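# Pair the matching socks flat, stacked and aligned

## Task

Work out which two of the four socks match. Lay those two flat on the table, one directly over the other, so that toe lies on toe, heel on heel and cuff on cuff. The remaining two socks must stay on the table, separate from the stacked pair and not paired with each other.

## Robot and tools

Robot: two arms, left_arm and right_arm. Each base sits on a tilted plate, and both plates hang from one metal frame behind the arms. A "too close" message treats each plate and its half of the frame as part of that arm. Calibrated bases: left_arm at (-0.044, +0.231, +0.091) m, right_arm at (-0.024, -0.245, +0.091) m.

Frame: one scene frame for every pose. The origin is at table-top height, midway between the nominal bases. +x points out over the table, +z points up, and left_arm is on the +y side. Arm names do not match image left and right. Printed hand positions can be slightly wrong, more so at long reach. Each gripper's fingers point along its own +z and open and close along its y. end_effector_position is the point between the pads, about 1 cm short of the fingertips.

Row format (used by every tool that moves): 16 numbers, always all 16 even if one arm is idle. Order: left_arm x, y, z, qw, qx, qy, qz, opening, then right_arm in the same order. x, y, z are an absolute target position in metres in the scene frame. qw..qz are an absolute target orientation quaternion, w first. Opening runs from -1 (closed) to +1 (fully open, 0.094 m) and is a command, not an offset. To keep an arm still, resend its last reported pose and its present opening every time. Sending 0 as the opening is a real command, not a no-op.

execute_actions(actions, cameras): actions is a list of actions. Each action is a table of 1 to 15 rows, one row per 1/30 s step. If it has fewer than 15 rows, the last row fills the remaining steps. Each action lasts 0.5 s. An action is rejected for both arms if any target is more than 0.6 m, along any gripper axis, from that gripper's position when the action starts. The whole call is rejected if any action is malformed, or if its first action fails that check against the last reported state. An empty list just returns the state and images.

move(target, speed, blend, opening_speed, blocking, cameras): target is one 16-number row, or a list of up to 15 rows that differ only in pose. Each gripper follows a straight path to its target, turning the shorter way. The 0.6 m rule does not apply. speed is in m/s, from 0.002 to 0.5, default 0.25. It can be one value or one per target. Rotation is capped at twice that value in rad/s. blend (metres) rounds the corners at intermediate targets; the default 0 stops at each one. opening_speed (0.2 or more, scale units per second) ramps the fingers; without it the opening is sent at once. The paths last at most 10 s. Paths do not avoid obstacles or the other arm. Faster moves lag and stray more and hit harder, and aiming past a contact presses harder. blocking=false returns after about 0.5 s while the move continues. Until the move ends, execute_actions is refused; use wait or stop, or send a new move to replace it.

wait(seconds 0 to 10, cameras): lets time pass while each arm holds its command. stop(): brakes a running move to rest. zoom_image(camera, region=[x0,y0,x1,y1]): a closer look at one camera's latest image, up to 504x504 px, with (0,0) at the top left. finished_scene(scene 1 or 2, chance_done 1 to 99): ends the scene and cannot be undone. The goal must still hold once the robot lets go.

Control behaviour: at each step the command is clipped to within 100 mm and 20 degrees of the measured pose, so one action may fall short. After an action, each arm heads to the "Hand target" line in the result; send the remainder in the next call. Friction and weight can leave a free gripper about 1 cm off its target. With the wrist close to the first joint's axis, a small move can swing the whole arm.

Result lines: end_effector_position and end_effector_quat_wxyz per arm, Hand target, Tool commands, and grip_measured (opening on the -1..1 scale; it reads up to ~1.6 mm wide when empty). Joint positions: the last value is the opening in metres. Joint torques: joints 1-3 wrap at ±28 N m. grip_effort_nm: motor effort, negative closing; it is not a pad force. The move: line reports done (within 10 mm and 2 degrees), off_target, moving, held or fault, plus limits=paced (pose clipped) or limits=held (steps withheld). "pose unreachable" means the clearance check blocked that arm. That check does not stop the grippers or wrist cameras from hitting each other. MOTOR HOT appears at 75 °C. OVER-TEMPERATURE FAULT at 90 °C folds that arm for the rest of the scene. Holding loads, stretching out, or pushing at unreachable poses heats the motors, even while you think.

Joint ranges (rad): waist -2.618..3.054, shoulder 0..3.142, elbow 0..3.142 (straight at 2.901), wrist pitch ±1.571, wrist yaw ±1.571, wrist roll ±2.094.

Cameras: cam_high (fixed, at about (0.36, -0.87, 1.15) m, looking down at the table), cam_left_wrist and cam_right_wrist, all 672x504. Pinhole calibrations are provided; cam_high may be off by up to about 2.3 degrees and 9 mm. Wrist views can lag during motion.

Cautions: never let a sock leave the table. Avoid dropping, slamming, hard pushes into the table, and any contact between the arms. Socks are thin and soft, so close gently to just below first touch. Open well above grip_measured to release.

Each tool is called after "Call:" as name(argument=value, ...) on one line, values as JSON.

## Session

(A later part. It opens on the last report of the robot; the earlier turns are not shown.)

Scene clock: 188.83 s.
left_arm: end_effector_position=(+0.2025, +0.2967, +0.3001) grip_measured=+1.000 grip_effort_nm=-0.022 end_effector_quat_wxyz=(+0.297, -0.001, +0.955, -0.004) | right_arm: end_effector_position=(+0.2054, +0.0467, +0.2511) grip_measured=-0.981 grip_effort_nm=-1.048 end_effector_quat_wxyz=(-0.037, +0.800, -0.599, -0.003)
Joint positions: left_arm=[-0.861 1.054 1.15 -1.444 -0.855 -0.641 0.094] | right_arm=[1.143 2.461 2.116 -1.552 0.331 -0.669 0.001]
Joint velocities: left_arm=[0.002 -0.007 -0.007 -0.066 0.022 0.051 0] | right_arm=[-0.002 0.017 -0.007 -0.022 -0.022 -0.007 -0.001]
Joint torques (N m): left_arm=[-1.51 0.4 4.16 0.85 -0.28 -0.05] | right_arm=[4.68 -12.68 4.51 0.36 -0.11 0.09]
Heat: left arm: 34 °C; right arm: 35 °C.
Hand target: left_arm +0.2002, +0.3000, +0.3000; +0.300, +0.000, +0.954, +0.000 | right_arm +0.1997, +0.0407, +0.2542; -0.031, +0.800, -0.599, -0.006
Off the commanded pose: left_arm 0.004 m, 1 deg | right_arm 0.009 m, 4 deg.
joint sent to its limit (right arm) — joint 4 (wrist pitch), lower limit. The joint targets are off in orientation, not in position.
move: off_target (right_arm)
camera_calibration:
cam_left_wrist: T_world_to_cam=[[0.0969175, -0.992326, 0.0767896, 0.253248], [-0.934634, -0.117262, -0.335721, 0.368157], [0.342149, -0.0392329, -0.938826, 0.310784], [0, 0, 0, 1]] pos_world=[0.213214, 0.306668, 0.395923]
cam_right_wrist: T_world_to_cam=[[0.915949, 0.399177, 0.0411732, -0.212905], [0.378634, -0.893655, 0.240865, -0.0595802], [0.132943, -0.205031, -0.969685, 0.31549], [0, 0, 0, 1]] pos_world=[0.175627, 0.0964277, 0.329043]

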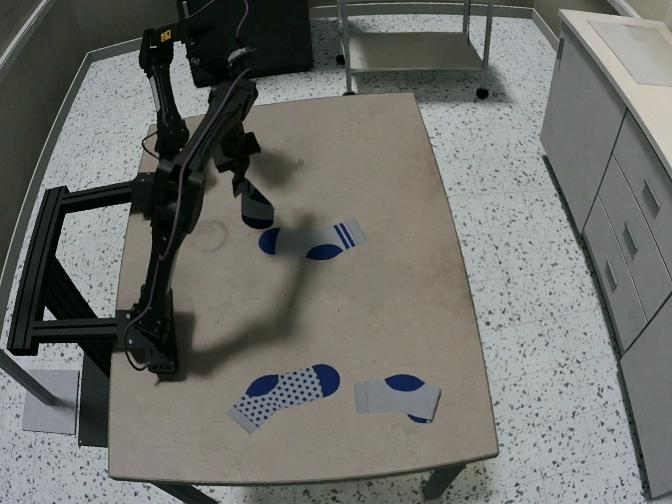

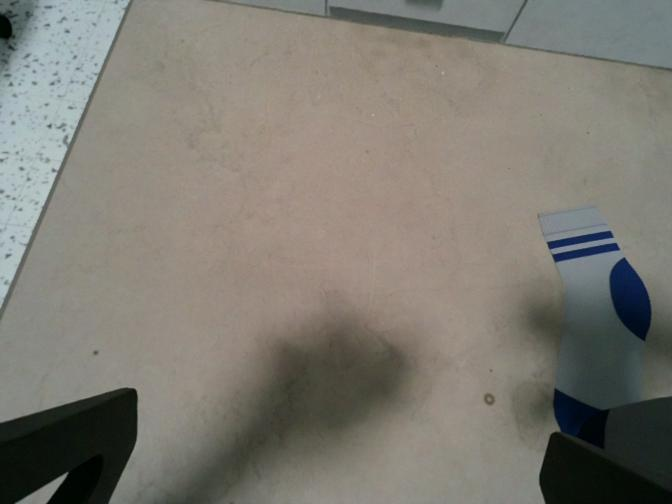

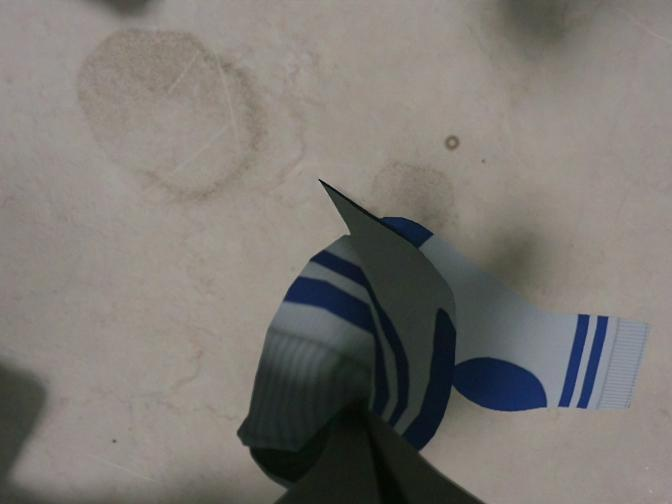

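Call:
move(target=[[0.2, 0.3, 0.3, 0.3, 0.0, 0.954, 0.0, 1, 0.22, 0.043, 0.235, 0, -0.8, 0.6, 0.0, -1],[0.2, 0.3, 0.3, 0.3, 0.0, 0.954, 0.0, 1, 0.33, 0.044, 0.18, 0, -0.8, 0.6, 0.0, -1],[0.2, 0.3, 0.3, 0.3, 0.0, 0.954, 0.0, 1, 0.41, 0.048, 0.10, 0, -0.8, 0.6, 0.0, -1],[0.2, 0.3, 0.3, 0.3, 0.0, 0.954, 0.0, 1, 0.444, 0.052, 0.035, 0, -0.8, 0.6, 0.0, -1]], speed=0.12, blend=0.02)

Scene clock: 199.20 s.
left_arm: end_effector_position=(+0.2025, +0.2967, +0.3001) grip_measured=+1.000 grip_effort_nm=-0.022 end_effector_quat_wxyz=(+0.297, -0.001, +0.955, -0.004) | right_arm: end_effector_position=(+0.4531, +0.0427, +0.0510) grip_measured=-0.981 grip_effort_nm=-1.053 end_effector_quat_wxyz=(-0.092, +0.787, -0.609, +0.031)
Joint positions: left_arm=[-0.861 1.054 1.15 -1.444 -0.855 -0.641 0.094] | right_arm=[0.621 3.117 2.854 -1.28 0.48 -1.256 0.001]
Joint velocities: left_arm=[0.002 0.007 -0.002 -0.066 -0.037 -0.051 0] | right_arm=[-0.007 -0.012 0.002 -0.037 -0.022 0.022 0]
Joint torques (N m): left_arm=[-1.37 0.44 4.33 0.86 -0.27 -0.08] | right_arm=[7.65 -13.42 4.59 0.86 0.02 -0.08]
Heat: left arm: 34 °C; right arm: 36 °C.
Hand target: left_arm +0.2002, +0.3000, +0.3000; +0.300, +0.000, +0.954, +0.000 | right_arm +0.4440, +0.0486, +0.0357; -0.080, +0.796, -0.599, +0.029
Off the commanded pose: left_arm 0.004 m, 1 deg | right_arm 0.021 m, 11 deg.
elbow stopped short (right arm): the move would have taken joint 3 (elbow) straighter than the controller allows.
joint sent to its limit (right arm) — joint 2 (shoulder), upper limit. The joint targets are off in orientation, not in position.
move: off_target (right_arm); blend cut to 0.0156 m at target 1
camera_calibration:
cam_left_wrist: T_world_to_cam=[[0.0969175, -0.992326, 0.0767896, 0.253248], [-0.934634, -0.117262, -0.335721, 0.368157], [0.342149, -0.0392329, -0.938826, 0.310784], [0, 0, 0, 1]] pos_world=[0.213214, 0.306668, 0.395923]
cam_right_wrist: T_world_to_cam=[[0.916099, 0.36366, 0.16886, -0.434982], [0.319749, -0.916719, 0.239556, -0.0809872], [0.241914, -0.165464, -0.956085, 0.0359323], [0, 0, 0, 1]] pos_world=[0.415689, 0.0898882, 0.127206]

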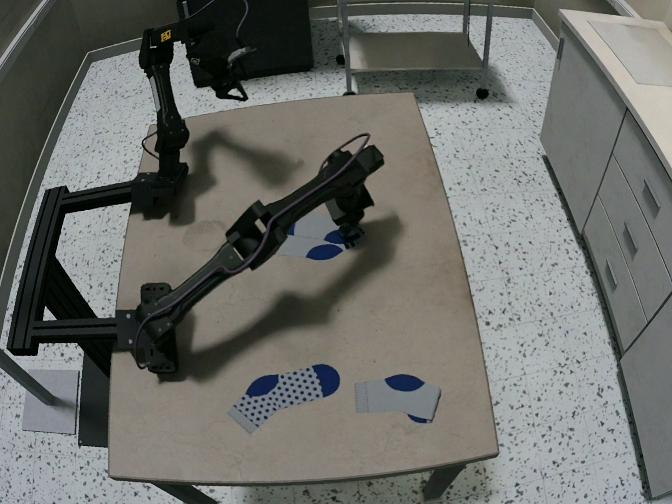

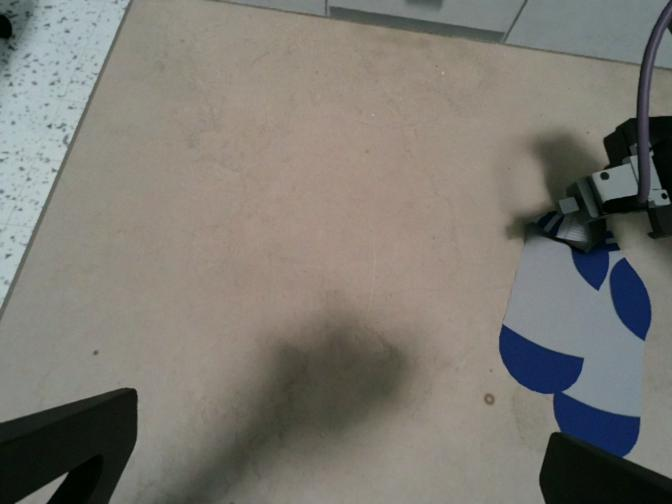

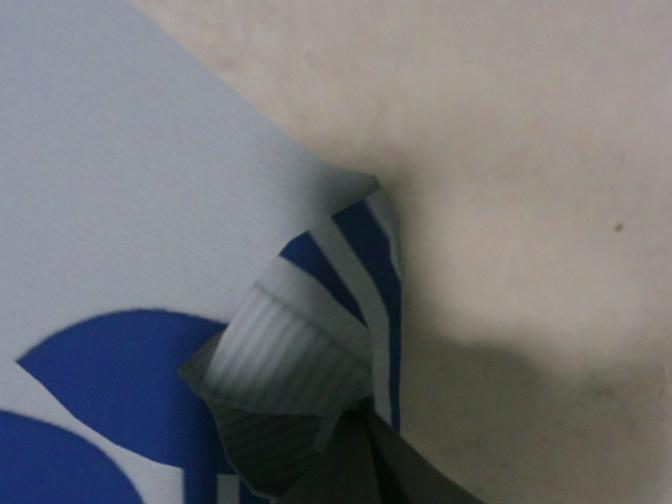

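Call:
move(target=[[0.2, 0.3, 0.3, 0.3, 0.0, 0.954, 0.0, 1, 0.38, 0.03, 0.17, 0, -0.8, 0.6, 0.0, -1],[0.2, 0.3, 0.3, 0.3, 0.0, 0.954, 0.0, 1, 0.27, -0.06, 0.265, 0, -0.8, 0.6, 0.0, -1],[0.2, 0.3, 0.3, 0.3, 0.0, 0.954, 0.0, 1, 0.16, -0.09, 0.25, 0, -0.8, 0.6, 0.0, -1]], speed=0.15, blend=0.02)

Scene clock: 225.03 s.
left_arm: end_effector_position=(+0.2025, +0.2967, +0.3001) grip_measured=+1.000 grip_effort_nm=-0.022 end_effector_quat_wxyz=(+0.297, -0.001, +0.955, -0.004) | right_arm: end_effector_position=(+0.1642, -0.0874, +0.2483) grip_measured=-0.981 grip_effort_nm=-1.048 end_effector_quat_wxyz=(+0.003, +0.804, -0.595, +0.004)
Joint positions: left_arm=[-0.861 1.054 1.15 -1.444 -0.855 -0.641 0.094] | right_arm=[1.112 1.96 1.495 -1.508 0.335 -0.683 0.001]
Joint velocities: left_arm=[0.022 -0.017 -0.017 0.051 -0.022 -0.051 0] | right_arm=[0.002 -0.002 0.002 -0.022 0.066 0.007 0]
Joint torques (N m): left_arm=[-1.33 0.27 4.33 0.83 -0.28 -0.1] | right_arm=[3.78 -8.12 4.3 0.56 -0.11 0.1]
Heat: left arm: 34 °C; right arm: 40 °C.
Hand target: left_arm +0.2002, +0.3000, +0.3000; +0.300, +0.000, +0.954, +0.000 | right_arm +0.1601, -0.0872, +0.2492; -0.005, +0.802, -0.598, -0.002
Off the commanded pose: left_arm 0.004 m, 1 deg | right_arm 0.005 m, 1 deg.
move: done
camera_calibration:
cam_left_wrist: T_world_to_cam=[[0.0969175, -0.992326, 0.0767896, 0.253248], [-0.934634, -0.117262, -0.335721, 0.368157], [0.342149, -0.0392329, -0.938826, 0.310784], [0, 0, 0, 1]] pos_world=[0.213214, 0.306668, 0.395923]
cam_right_wrist: T_world_to_cam=[[0.912026, 0.409556, -0.0217594, -0.104353], [0.39775, -0.870303, 0.290462, -0.176523], [0.100023, -0.273563, -0.956639, 0.286964], [0, 0, 0, 1]] pos_world=[0.136681, -0.0323868, 0.323524]

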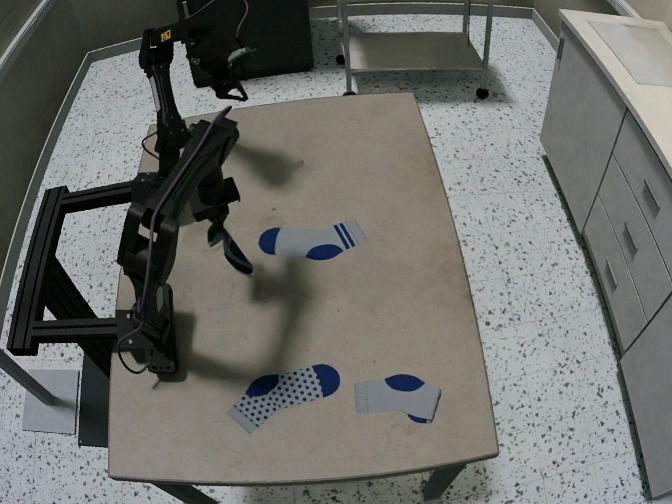

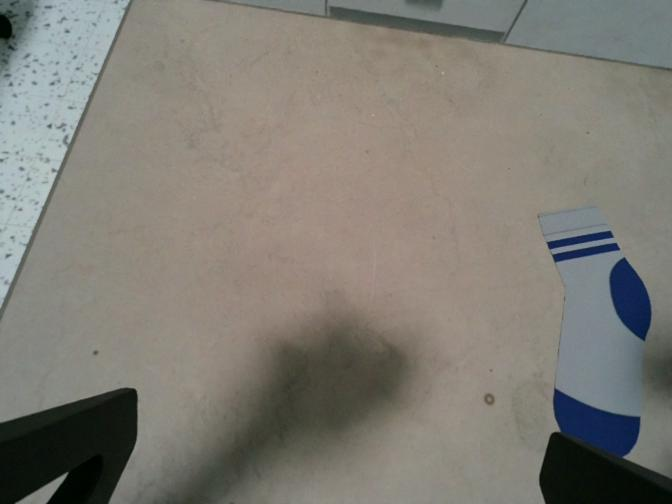

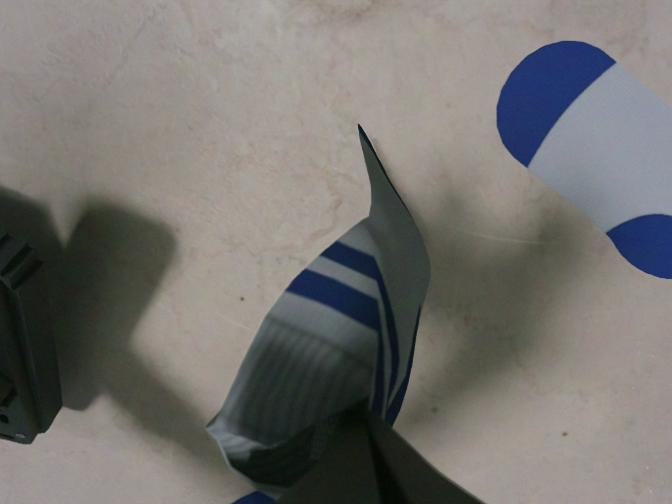

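Call:
move(target=[[0.2, 0.3, 0.3, 0.3, 0.0, 0.954, 0.0, 1, 0.20, -0.09, 0.22, 0, -0.8, 0.6, 0.0, -1],[0.2, 0.3, 0.3, 0.3, 0.0, 0.954, 0.0, 1, 0.30, -0.09, 0.15, 0, -0.8, 0.6, 0.0, -1],[0.2, 0.3, 0.3, 0.3, 0.0, 0.954, 0.0, 1, 0.37, -0.085, 0.07, 0, -0.8, 0.6, 0.0, -1],[0.2, 0.3, 0.3, 0.3, 0.0, 0.954, 0.0, 1, 0.40, -0.08, 0.022, 0, -0.8, 0.6, 0.0, -1]], speed=0.12, blend=0.015)

Scene clock: 231.93 s.
left_arm: end_effector_position=(+0.2025, +0.2967, +0.3001) grip_measured=+1.000 grip_effort_nm=-0.012 end_effector_quat_wxyz=(+0.297, -0.001, +0.955, -0.004) | right_arm: end_effector_position=(+0.3972, -0.0884, +0.0262) grip_measured=-0.981 grip_effort_nm=-1.048 end_effector_quat_wxyz=(+0.011, +0.797, -0.603, +0.001)
Joint positions: left_arm=[-0.861 1.054 1.15 -1.444 -0.855 -0.641 0.094] | right_arm=[0.465 2.579 1.88 -1.003 0.509 -1.34 0.001]
Joint velocities: left_arm=[-0.007 -0.007 0.007 0.022 -0.037 0.081 0] | right_arm=[0.017 -0.012 -0.022 0.081 -0.022 0.066 0]
Joint torques (N m): left_arm=[-1.32 0.34 4.37 0.86 -0.3 -0.11] | right_arm=[6.71 -10.86 6.97 0.47 0.03 -0.07]
Heat: left arm: 34 °C; right arm: 38 °C.
Hand target: left_arm +0.2002, +0.3000, +0.3000; +0.300, +0.000, +0.954, +0.000 | right_arm +0.4017, -0.0826, +0.0219; +0.007, +0.799, -0.601, +0.005
Off the commanded pose: left_arm 0.004 m, 1 deg | right_arm 0.010 m, 1 deg.
move: done
camera_calibration:
cam_left_wrist: T_world_to_cam=[[0.0969175, -0.992326, 0.0767896, 0.253248], [-0.934634, -0.117262, -0.335721, 0.368157], [0.342149, -0.0392329, -0.938826, 0.310784], [0, 0, 0, 1]] pos_world=[0.213214, 0.306668, 0.395923]
cam_right_wrist: T_world_to_cam=[[0.91972, 0.390689, -0.0384414, -0.325483], [0.384018, -0.875011, 0.294764, -0.200655], [0.0815245, -0.285862, -0.954797, 0.0570948], [0, 0, 0, 1]] pos_world=[0.371753, -0.0320911, 0.101148]

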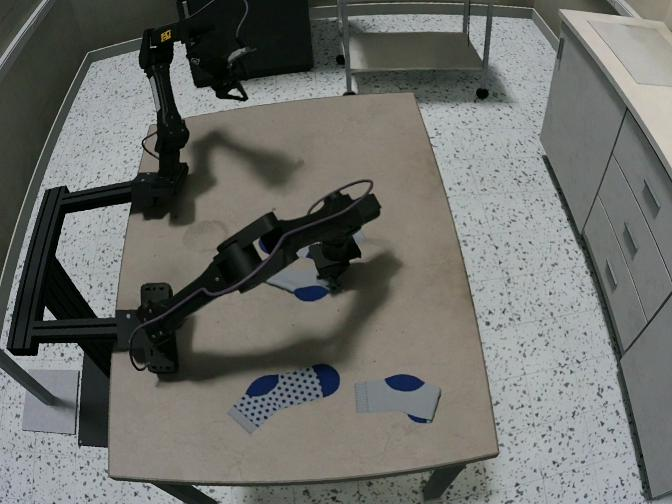

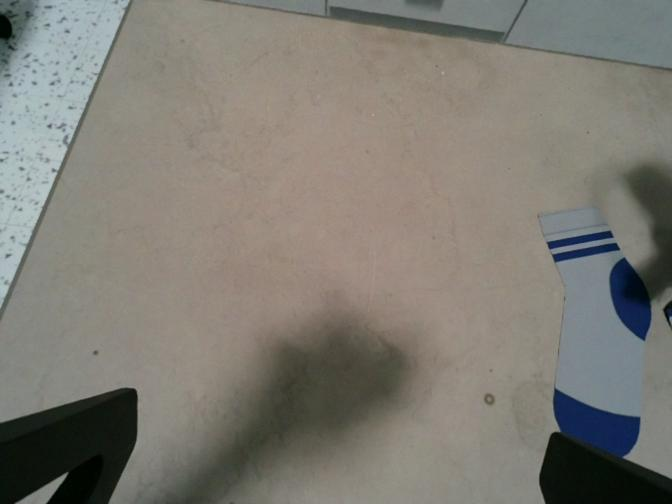

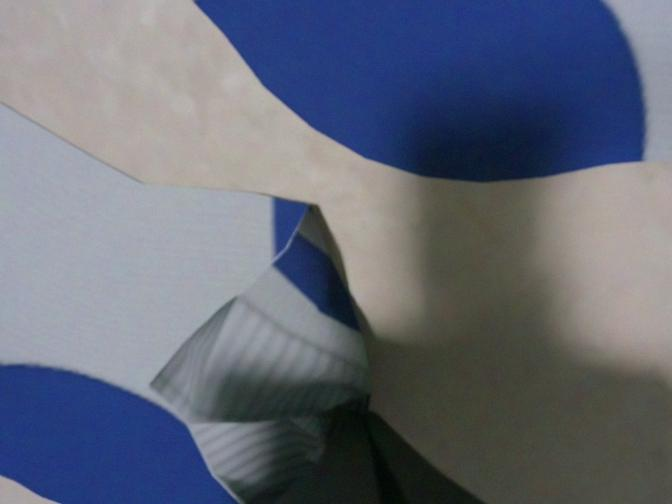

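Call:
move(target=[0.2, 0.3, 0.3, 0.3, 0.0, 0.954, 0.0, 1, 0.41, -0.076, 0.025, 0, -0.8, 0.6, 0.0, -0.5], speed=0.05, opening_speed=0.6, cameras=["cam_right_wrist"])

Call:
move(target=[[0.2, 0.3, 0.3, 0.3, 0.0, 0.954, 0.0, 1, 0.415, -0.076, 0.1, 0, -0.8, 0.6, 0.0, -0.5],[0.2, 0.3, 0.3, 0.3, 0.0, 0.954, 0.0, 1, 0.32, -0.09, 0.26, 0.148, 0, 0.989, 0, -0.5]], speed=[0.1,0.25])

Scene clock: 238.63 s.
left_arm: end_effector_position=(+0.2025, +0.2967, +0.3001) grip_measured=+1.000 grip_effort_nm=-0.022 end_effector_quat_wxyz=(+0.297, -0.001, +0.955, -0.004) | right_arm: end_effector_position=(+0.4136, -0.0823, +0.0308) grip_measured=-0.502 grip_effort_nm=0.085 end_effector_quat_wxyz=(-0.007, +0.793, -0.609, +0.009)
Joint positions: left_arm=[-0.861 1.054 1.15 -1.444 -0.855 -0.641 0.094] | right_arm=[0.465 2.603 1.948 -1.002 0.509 -1.346 0.023]
Joint velocities: left_arm=[-0.022 0.007 -0.007 -0.022 -0.051 -0.037 0] | right_arm=[-0.007 -0.017 -0.002 0.022 -0.066 -0.022 -0.001]
Joint torques (N m): left_arm=[-1.32 0.35 4.26 0.87 -0.28 -0.06] | right_arm=[6.98 -10.74 7.19 0.19 -0.12 -0.08]
Heat: left arm: 34 °C; right arm: 38 °C.
Hand target: left_arm +0.2002, +0.3000, +0.3000; +0.300, +0.000, +0.954, +0.000 | right_arm +0.4097, -0.0762, +0.0251; -0.001, +0.800, -0.600, +0.000
Off the commanded pose: left_arm 0.004 m, 1 deg | right_arm 0.009 m, 2 deg.
move: done
camera_calibration:
cam_right_wrist: T_world_to_cam=[[0.926068, 0.377357, -0.000206663, -0.347744], [0.361094, -0.885997, 0.290895, -0.194303], [0.109588, -0.269463, -0.956755, 0.0517403], [0, 0, 0, 1]] pos_world=[0.386526, -0.026986, 0.105953]
Images, in order (width x height): cam_right_wrist 672x504.

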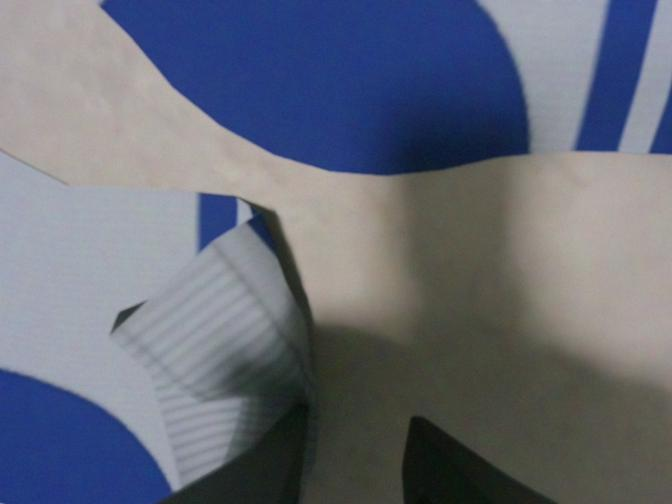

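Scene clock: 244.03 s.
left_arm: end_effector_position=(+0.2025, +0.2967, +0.3001) grip_measured=+1.000 grip_effort_nm=-0.012 end_effector_quat_wxyz=(+0.297, -0.001, +0.955, -0.004) | right_arm: end_effector_position=(+0.3173, -0.0870, +0.2458) grip_measured=-0.502 grip_effort_nm=0.090 end_effector_quat_wxyz=(+0.134, -0.003, +0.991, +0.000)
Joint positions: left_arm=[-0.861 1.054 1.15 -1.444 -0.855 -0.641 0.094] | right_arm=[0.865 2.097 1.743 -1.326 0.621 0.829 0.023]
Joint velocities: left_arm=[0.002 0.012 0.002 -0.007 -0.007 0.051 0] | right_arm=[-0.012 -0.002 -0.007 -0.081 0.051 -0.051 0]
Joint torques (N m): left_arm=[-1.37 0.28 4.48 0.86 -0.25 -0.09] | right_arm=[5.89 -10.45 7.53 0.49 0.25 0.08]
Heat: left arm: 34 °C; right arm: 38 °C.
Hand target: left_arm +0.2002, +0.3000, +0.3000; +0.300, +0.000, +0.954, +0.000 | right_arm +0.3181, -0.0895, +0.2612; +0.148, +0.001, +0.989, +0.007
Off the commanded pose: left_arm 0.004 m, 1 deg | right_arm 0.015 m, 2 deg.
move: off_target (right_arm)
camera_calibration:
cam_left_wrist: T_world_to_cam=[[0.0969175, -0.992326, 0.0767896, 0.253248], [-0.934634, -0.117262, -0.335721, 0.368157], [0.342149, -0.0392329, -0.938826, 0.310784], [0, 0, 0, 1]] pos_world=[0.213214, 0.306668, 0.395923]
cam_right_wrist: T_world_to_cam=[[0.132967, -0.991023, 0.013906, -0.127565], [-0.990953, -0.132673, 0.0202629, 0.334863], [-0.0182361, -0.0164745, -0.999698, 0.339811], [0, 0, 0, 1]] pos_world=[0.354992, -0.0763941, 0.334697]

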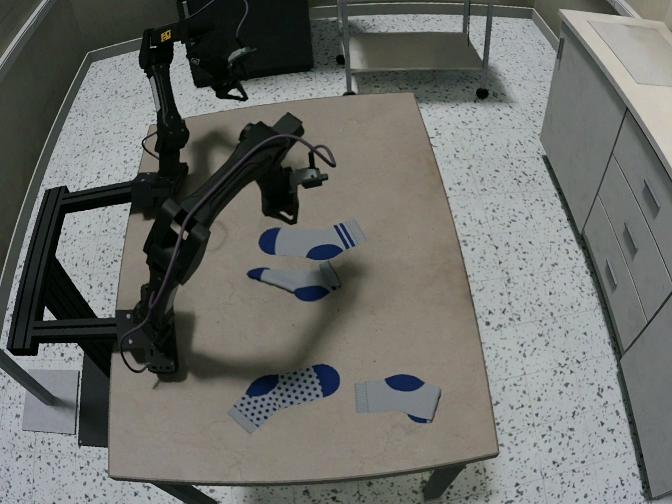

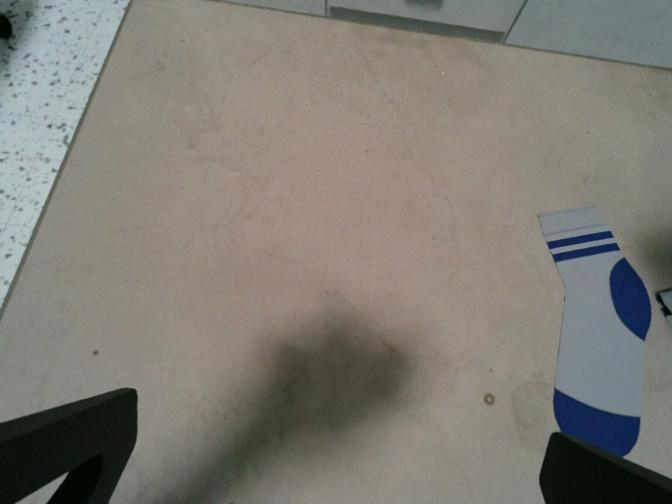

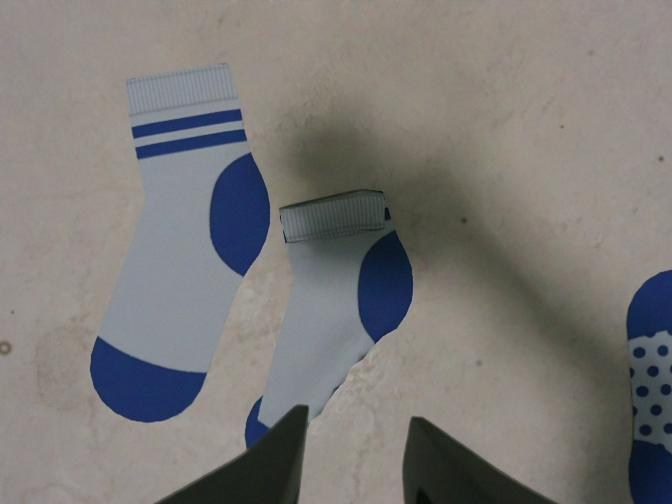

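Call:
move(target=[[0.2, 0.3, 0.3, 0.3, 0.0, 0.954, 0.0, 1, 0.24, -0.07, 0.26, 0.1, 0, 0.995, 0, 0.1]])

Scene clock: 252.93 s.
left_arm: end_effector_position=(+0.2025, +0.2967, +0.3001) grip_measured=+1.000 grip_effort_nm=-0.027 end_effector_quat_wxyz=(+0.297, -0.001, +0.955, -0.004) | right_arm: end_effector_position=(+0.2446, -0.0602, +0.2567) grip_measured=+0.098 grip_effort_nm=0.085 end_effector_quat_wxyz=(+0.103, -0.001, +0.995, +0.006)
Joint positions: left_arm=[-0.861 1.054 1.15 -1.444 -0.855 -0.641 0.094] | right_arm=[1.035 2.083 1.684 -1.423 0.533 1.053 0.052]
Joint velocities: left_arm=[-0.007 0.007 0.012 -0.007 -0.007 0.007 0] | right_arm=[0.007 -0.017 -0.012 -0.022 -0.066 -0.022 -0.001]
Joint torques (N m): left_arm=[-1.21 0.42 4.21 0.87 -0.25 -0.05] | right_arm=[4.14 -10.14 4.52 0.36 0.11 0.1]
Heat: left arm: 34 °C; right arm: 37 °C.
Hand target: left_arm +0.2002, +0.3000, +0.3000; +0.300, +0.000, +0.954, +0.000 | right_arm +0.2399, -0.0687, +0.2594; +0.100, -0.001, +0.995, +0.002
Off the commanded pose: left_arm 0.004 m, 1 deg | right_arm 0.011 m, 1 deg.
move: off_target (right_arm)
camera_calibration:
cam_left_wrist: T_world_to_cam=[[0.0969175, -0.992326, 0.0767896, 0.253248], [-0.934634, -0.117262, -0.335721, 0.368157], [0.342149, -0.0392329, -0.938826, 0.310784], [0, 0, 0, 1]] pos_world=[0.213214, 0.306668, 0.395923]
cam_right_wrist: T_world_to_cam=[[0.130899, -0.991378, -0.00587009, -0.0859696], [-0.988121, -0.130945, 0.0804356, 0.250177], [-0.0805107, -0.00472857, -0.996743, 0.365022], [0, 0, 0, 1]] pos_world=[0.287847, -0.0507429, 0.343205]

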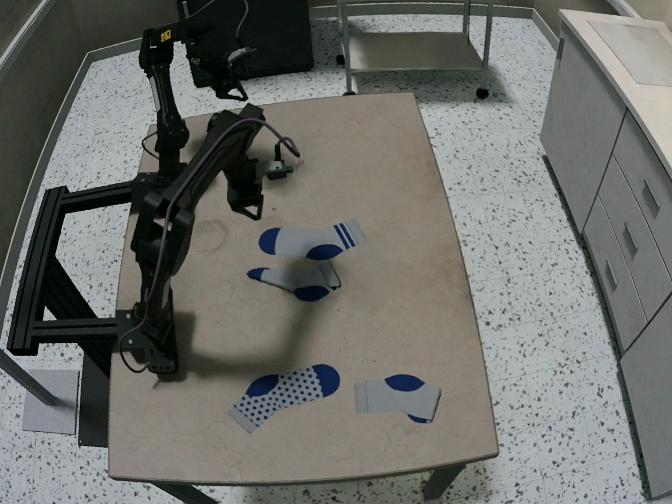

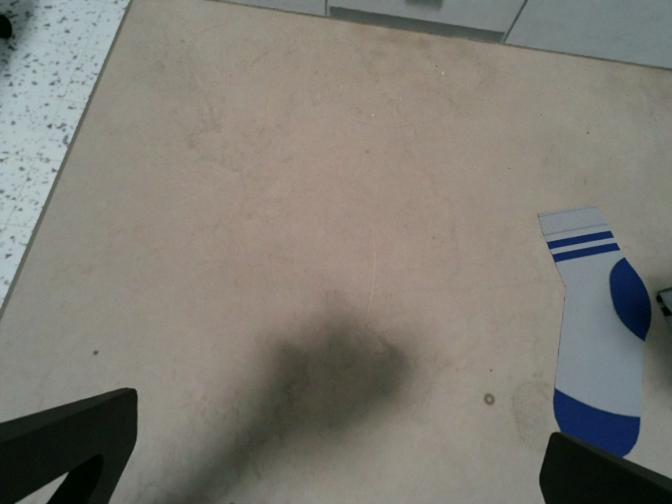

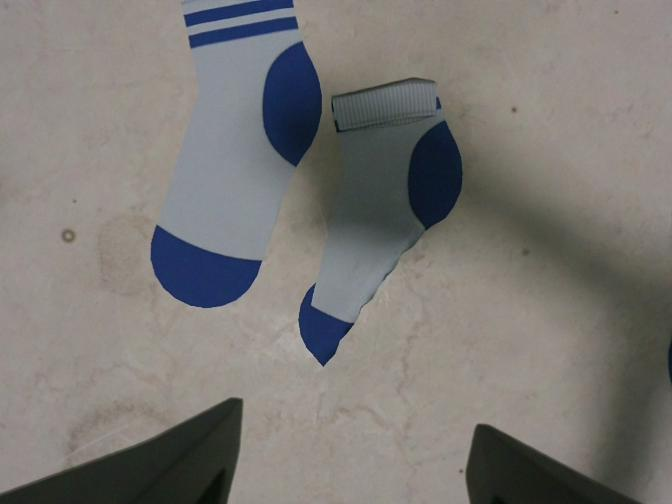

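Call:
move(target=[[0.2, 0.3, 0.3, 0.3, 0.0, 0.954, 0.0, 1, 0.175, -0.057, 0.09, 0, -0.643, 0.766, 0.0, 0.1]], cameras=["cam_right_wrist"])

Scene clock: 265.13 s.
left_arm: end_effector_position=(+0.2025, +0.2967, +0.3001) grip_measured=+1.000 grip_effort_nm=-0.017 end_effector_quat_wxyz=(+0.297, -0.001, +0.955, -0.004) | right_arm: end_effector_position=(+0.1818, -0.0541, +0.0969) grip_measured=+0.098 grip_effort_nm=0.085 end_effector_quat_wxyz=(+0.009, -0.639, +0.769, -0.004)
Joint positions: left_arm=[-0.861 1.054 1.15 -1.444 -0.855 -0.641 0.094] | right_arm=[0.952 2.14 1.12 -0.876 0.4 -0.37 0.052]
Joint velocities: left_arm=[-0.017 0.012 -0.002 0.037 0.022 -0.022 0] | right_arm=[-0.012 0.007 0.007 0.007 -0.051 0.022 -0.001]
Joint torques (N m): left_arm=[-1.25 0.25 4.31 0.8 -0.31 -0.09] | right_arm=[3.34 -6.82 4.1 0.6 -0.09 -0.08]
Heat: left arm: 34 °C; right arm: 37 °C.
Hand target: left_arm +0.2002, +0.3000, +0.3000; +0.300, +0.000, +0.954, +0.000 | right_arm +0.1767, -0.0553, +0.0888; -0.001, -0.643, +0.766, -0.002
Off the commanded pose: left_arm 0.004 m, 1 deg | right_arm 0.010 m, 1 deg.
move: done
camera_calibration:
cam_right_wrist: T_world_to_cam=[[0.998337, -0.0576069, -0.00214708, -0.180227], [-0.0547589, -0.959306, 0.277009, -0.031828], [-0.0180173, -0.276431, -0.960865, 0.171171], [0, 0, 0, 1]] pos_world=[0.181269, 0.00640176, 0.172902]
Images, in order (width x height): cam_right_wrist 672x504.

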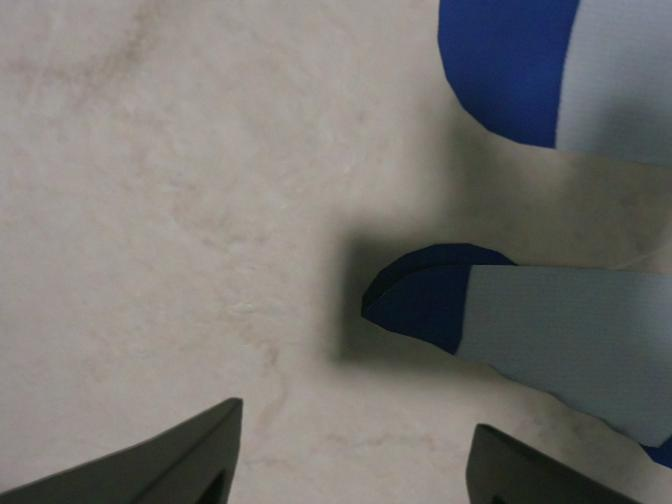

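Call:
move(target=[[0.2, 0.3, 0.3, 0.3, 0.0, 0.954, 0.0, 1, 0.189, -0.063, 0.025, 0, -0.643, 0.766, 0.0, 0.1]], speed=0.12, cameras=["cam_right_wrist"])

Scene clock: 268.87 s.
left_arm: end_effector_position=(+0.2025, +0.2967, +0.3001) grip_measured=+1.000 grip_effort_nm=-0.017 end_effector_quat_wxyz=(+0.297, -0.001, +0.955, -0.004) | right_arm: end_effector_position=(+0.1945, -0.0609, +0.0314) grip_measured=+0.098 grip_effort_nm=0.090 end_effector_quat_wxyz=(+0.006, -0.638, +0.770, +0.002)
Joint positions: left_arm=[-0.861 1.054 1.15 -1.444 -0.855 -0.641 0.094] | right_arm=[0.82 2.249 1.017 -0.612 0.426 -0.503 0.052]
Joint velocities: left_arm=[-0.012 -0.012 0.007 -0.007 -0.022 0.037 0] | right_arm=[-0.002 -0.007 -0.002 0.095 -0.007 -0.037 0]
Joint torques (N m): left_arm=[-1.31 0.42 4.27 0.87 -0.25 -0.09] | right_arm=[3.95 -7.25 3.4 0.61 0.05 -0.09]
Heat: left arm: 34 °C; right arm: 36 °C.
Hand target: left_arm +0.2002, +0.3000, +0.3000; +0.300, +0.000, +0.954, +0.000 | right_arm +0.1898, -0.0633, +0.0245; -0.001, -0.643, +0.766, -0.001
Off the commanded pose: left_arm 0.004 m, 1 deg | right_arm 0.009 m, 1 deg.
move: done
camera_calibration:
cam_right_wrist: T_world_to_cam=[[0.997995, -0.061465, -0.0151324, -0.193167], [-0.0550306, -0.960596, 0.272448, -0.0194182], [-0.0312821, -0.271068, -0.962052, 0.109574], [0, 0, 0, 1]] pos_world=[0.195139, -0.000823993, 0.107783]
Images, in order (width x height): cam_right_wrist 672x504.

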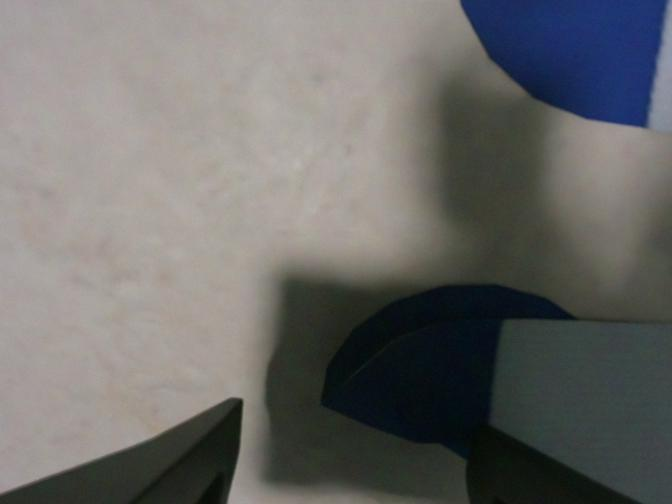

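Call:
move(target=[[0.2, 0.3, 0.3, 0.3, 0.0, 0.954, 0.0, 1, 0.191, -0.065, 0.003, 0, -0.643, 0.766, 0.0, 0.1]], speed=0.03, cameras=["cam_right_wrist"])

Call:
move(target=[[0.2, 0.3, 0.3, 0.3, 0.0, 0.954, 0.0, 1, 0.191, -0.065, 0.002, 0, -0.643, 0.766, 0.0, -1]], speed=0.03, opening_speed=0.6, cameras=["cam_right_wrist"])

Call:
move(target=[[0.2, 0.3, 0.3, 0.3, 0.0, 0.954, 0.0, 1, 0.24, -0.07, 0.12, 0, -0.643, 0.766, 0.0, -1],[0.2, 0.3, 0.3, 0.3, 0.0, 0.954, 0.0, 1, 0.33, -0.06, 0.265, 0, -0.643, 0.766, 0.0, -1]], speed=0.15, blend=0.02)

Scene clock: 274.70 s.
left_arm: end_effector_position=(+0.2025, +0.2967, +0.3001) grip_measured=+1.000 grip_effort_nm=-0.022 end_effector_quat_wxyz=(+0.297, -0.001, +0.955, -0.004) | right_arm: end_effector_position=(+0.1955, -0.0627, +0.0180) grip_measured=+0.098 grip_effort_nm=0.090 end_effector_quat_wxyz=(+0.007, -0.642, +0.767, +0.001)
Joint positions: left_arm=[-0.861 1.054 1.15 -1.444 -0.855 -0.641 0.094] | right_arm=[0.796 2.273 0.994 -0.551 0.433 -0.54 0.052]
Joint velocities: left_arm=[0.002 0.017 -0.012 0.007 0.007 0.007 0] | right_arm=[0.007 -0.022 -0.002 -0.022 0.037 0.007 0]
Joint torques (N m): left_arm=[-1.26 0.46 4.16 0.89 -0.28 -0.08] | right_arm=[2.91 -5.76 2.78 0.96 0.07 -0.1]
Heat: left arm: 34 °C; right arm: 36 °C.
Hand target: left_arm +0.2002, +0.3000, +0.3000; +0.300, +0.000, +0.954, +0.000 | right_arm +0.1908, -0.0655, +0.0035; -0.001, -0.643, +0.766, +0.000
Off the commanded pose: left_arm 0.004 m, 1 deg | right_arm 0.016 m, 1 deg.
move: off_target (right_arm)
camera_calibration:
cam_right_wrist: T_world_to_cam=[[0.998658, -0.0502556, -0.0125124, -0.193984], [-0.0449758, -0.96136, 0.271594, -0.0194343], [-0.025678, -0.270667, -0.96233, 0.0951208], [0, 0, 0, 1]] pos_world=[0.195292, -0.00268606, 0.0943887]
Images, in order (width x height): cam_right_wrist 672x504.

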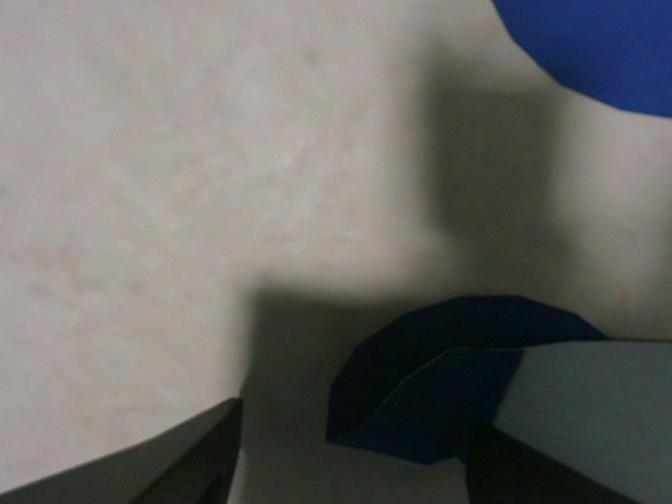

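Scene clock: 276.73 s.
left_arm: end_effector_position=(+0.2025, +0.2967, +0.3001) grip_measured=+1.000 grip_effort_nm=-0.022 end_effector_quat_wxyz=(+0.297, -0.001, +0.955, -0.004) | right_arm: end_effector_position=(+0.2067, -0.0612, +0.0174) grip_measured=-0.967 grip_effort_nm=-0.974 end_effector_quat_wxyz=(+0.025, -0.635, +0.772, -0.011)
Joint positions: left_arm=[-0.861 1.054 1.15 -1.444 -0.855 -0.641 0.094] | right_arm=[0.789 2.273 0.994 -0.512 0.465 -0.545 0.002]
Joint velocities: left_arm=[-0.012 -0.012 0.002 0.037 -0.007 0.037 0] | right_arm=[-0.007 -0.012 0.017 0.066 -0.022 -0.051 -0.002]
Joint torques (N m): left_arm=[-1.22 0.34 4.29 0.88 -0.26 -0.08] | right_arm=[3.36 -5.82 2.7 0.61 -0.27 -0.05]
Heat: left arm: 34 °C; right arm: 35 °C.
Hand target: left_arm +0.2002, +0.3000, +0.3000; +0.300, +0.000, +0.954, +0.000 | right_arm +0.1911, -0.0656, +0.0029; +0.000, -0.643, +0.766, +0.000
Off the commanded pose: left_arm 0.004 m, 1 deg | right_arm 0.022 m, 3 deg.
move: off_target (right_arm)
camera_calibration:
cam_right_wrist: T_world_to_cam=[[0.99717, -0.0687326, 0.0304591, -0.206573], [-0.0743507, -0.961601, 0.264189, -0.011087], [0.0111311, -0.265706, -0.96399, 0.0879834], [0, 0, 0, 1]] pos_world=[0.204185, -0.00148175, 0.0940361]
Images, in order (width x height): cam_right_wrist 672x504.

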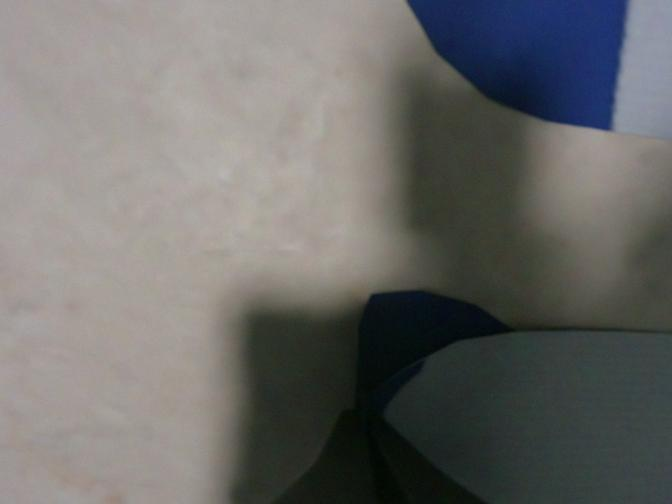

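Scene clock: 279.33 s.
left_arm: end_effector_position=(+0.2025, +0.2967, +0.3001) grip_measured=+1.000 grip_effort_nm=-0.017 end_effector_quat_wxyz=(+0.297, -0.001, +0.955, -0.004) | right_arm: end_effector_position=(+0.3307, -0.0666, +0.2582) grip_measured=-0.972 grip_effort_nm=-1.053 end_effector_quat_wxyz=(+0.062, -0.631, +0.773, +0.007)
Joint positions: left_arm=[-0.861 1.054 1.15 -1.444 -0.855 -0.641 0.094] | right_arm=[0.811 2.284 2.117 -1.549 0.436 -0.551 0.001]
Joint velocities: left_arm=[-0.017 -0.002 -0.007 -0.022 0.037 0.007 0] | right_arm=[0.002 -0.017 0.012 -0.037 -0.037 -0.007 0.001]
Joint torques (N m): left_arm=[-1.18 0.34 4.27 0.84 -0.29 -0.1] | right_arm=[6.91 -9.8 7.2 0.42 0.02 -0.08]
Heat: left arm: 34 °C; right arm: 36 °C.
Hand target: left_arm +0.2002, +0.3000, +0.3000; +0.300, +0.000, +0.954, +0.000 | right_arm +0.3270, -0.0629, +0.2657; +0.066, -0.641, +0.765, +0.004
Off the commanded pose: left_arm 0.004 m, 1 deg | right_arm 0.009 m, 7 deg.
joint sent to its limit (right arm) — joint 4 (wrist pitch), lower limit. The joint targets are off in position and orientation.
move: off_target (right_arm)
camera_calibration:
cam_left_wrist: T_world_to_cam=[[0.0969175, -0.992326, 0.0767896, 0.253248], [-0.934634, -0.117262, -0.335721, 0.368157], [0.342149, -0.0392329, -0.938826, 0.310784], [0, 0, 0, 1]] pos_world=[0.213214, 0.306668, 0.395923]
cam_right_wrist: T_world_to_cam=[[0.995231, -0.0769927, 0.0598967, -0.345468], [-0.0870563, -0.978054, 0.189294, -0.0482722], [0.0440079, -0.193606, -0.980092, 0.315371], [0, 0, 0, 1]] pos_world=[0.32574, -0.0127537, 0.338923]

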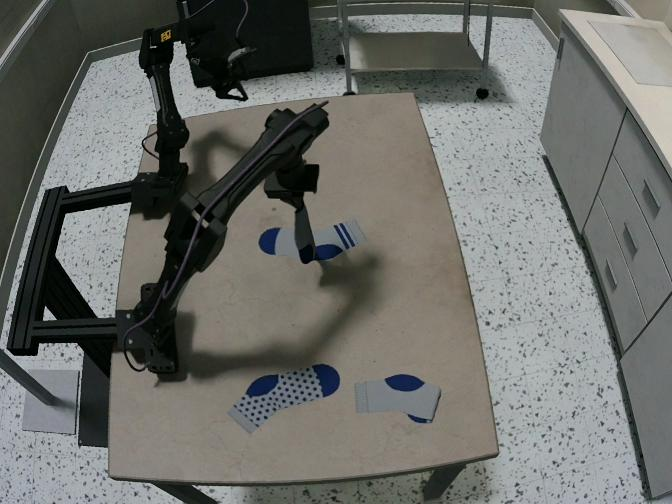

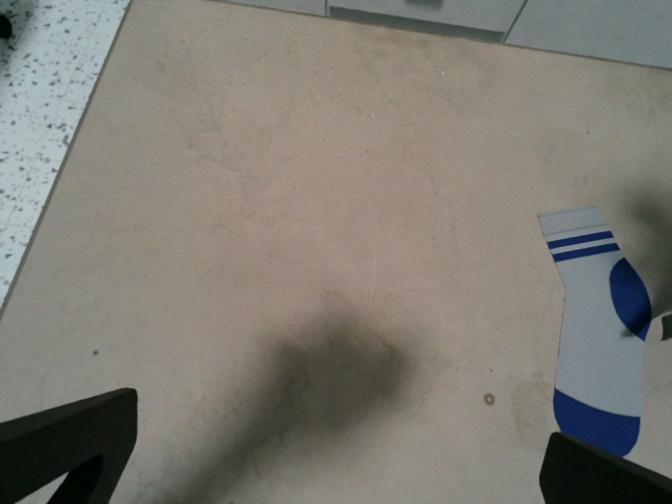

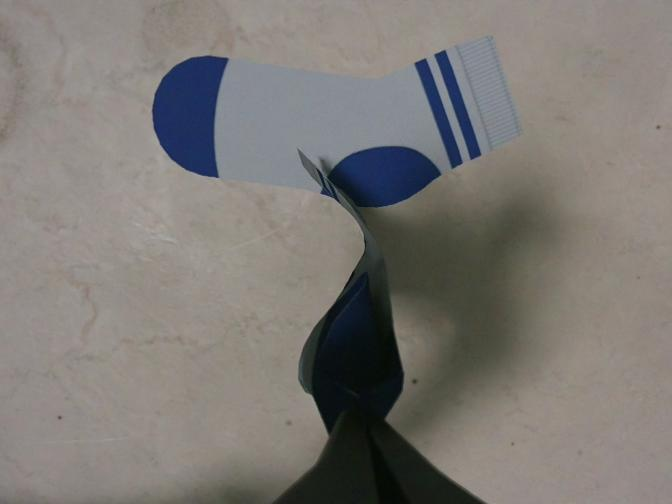

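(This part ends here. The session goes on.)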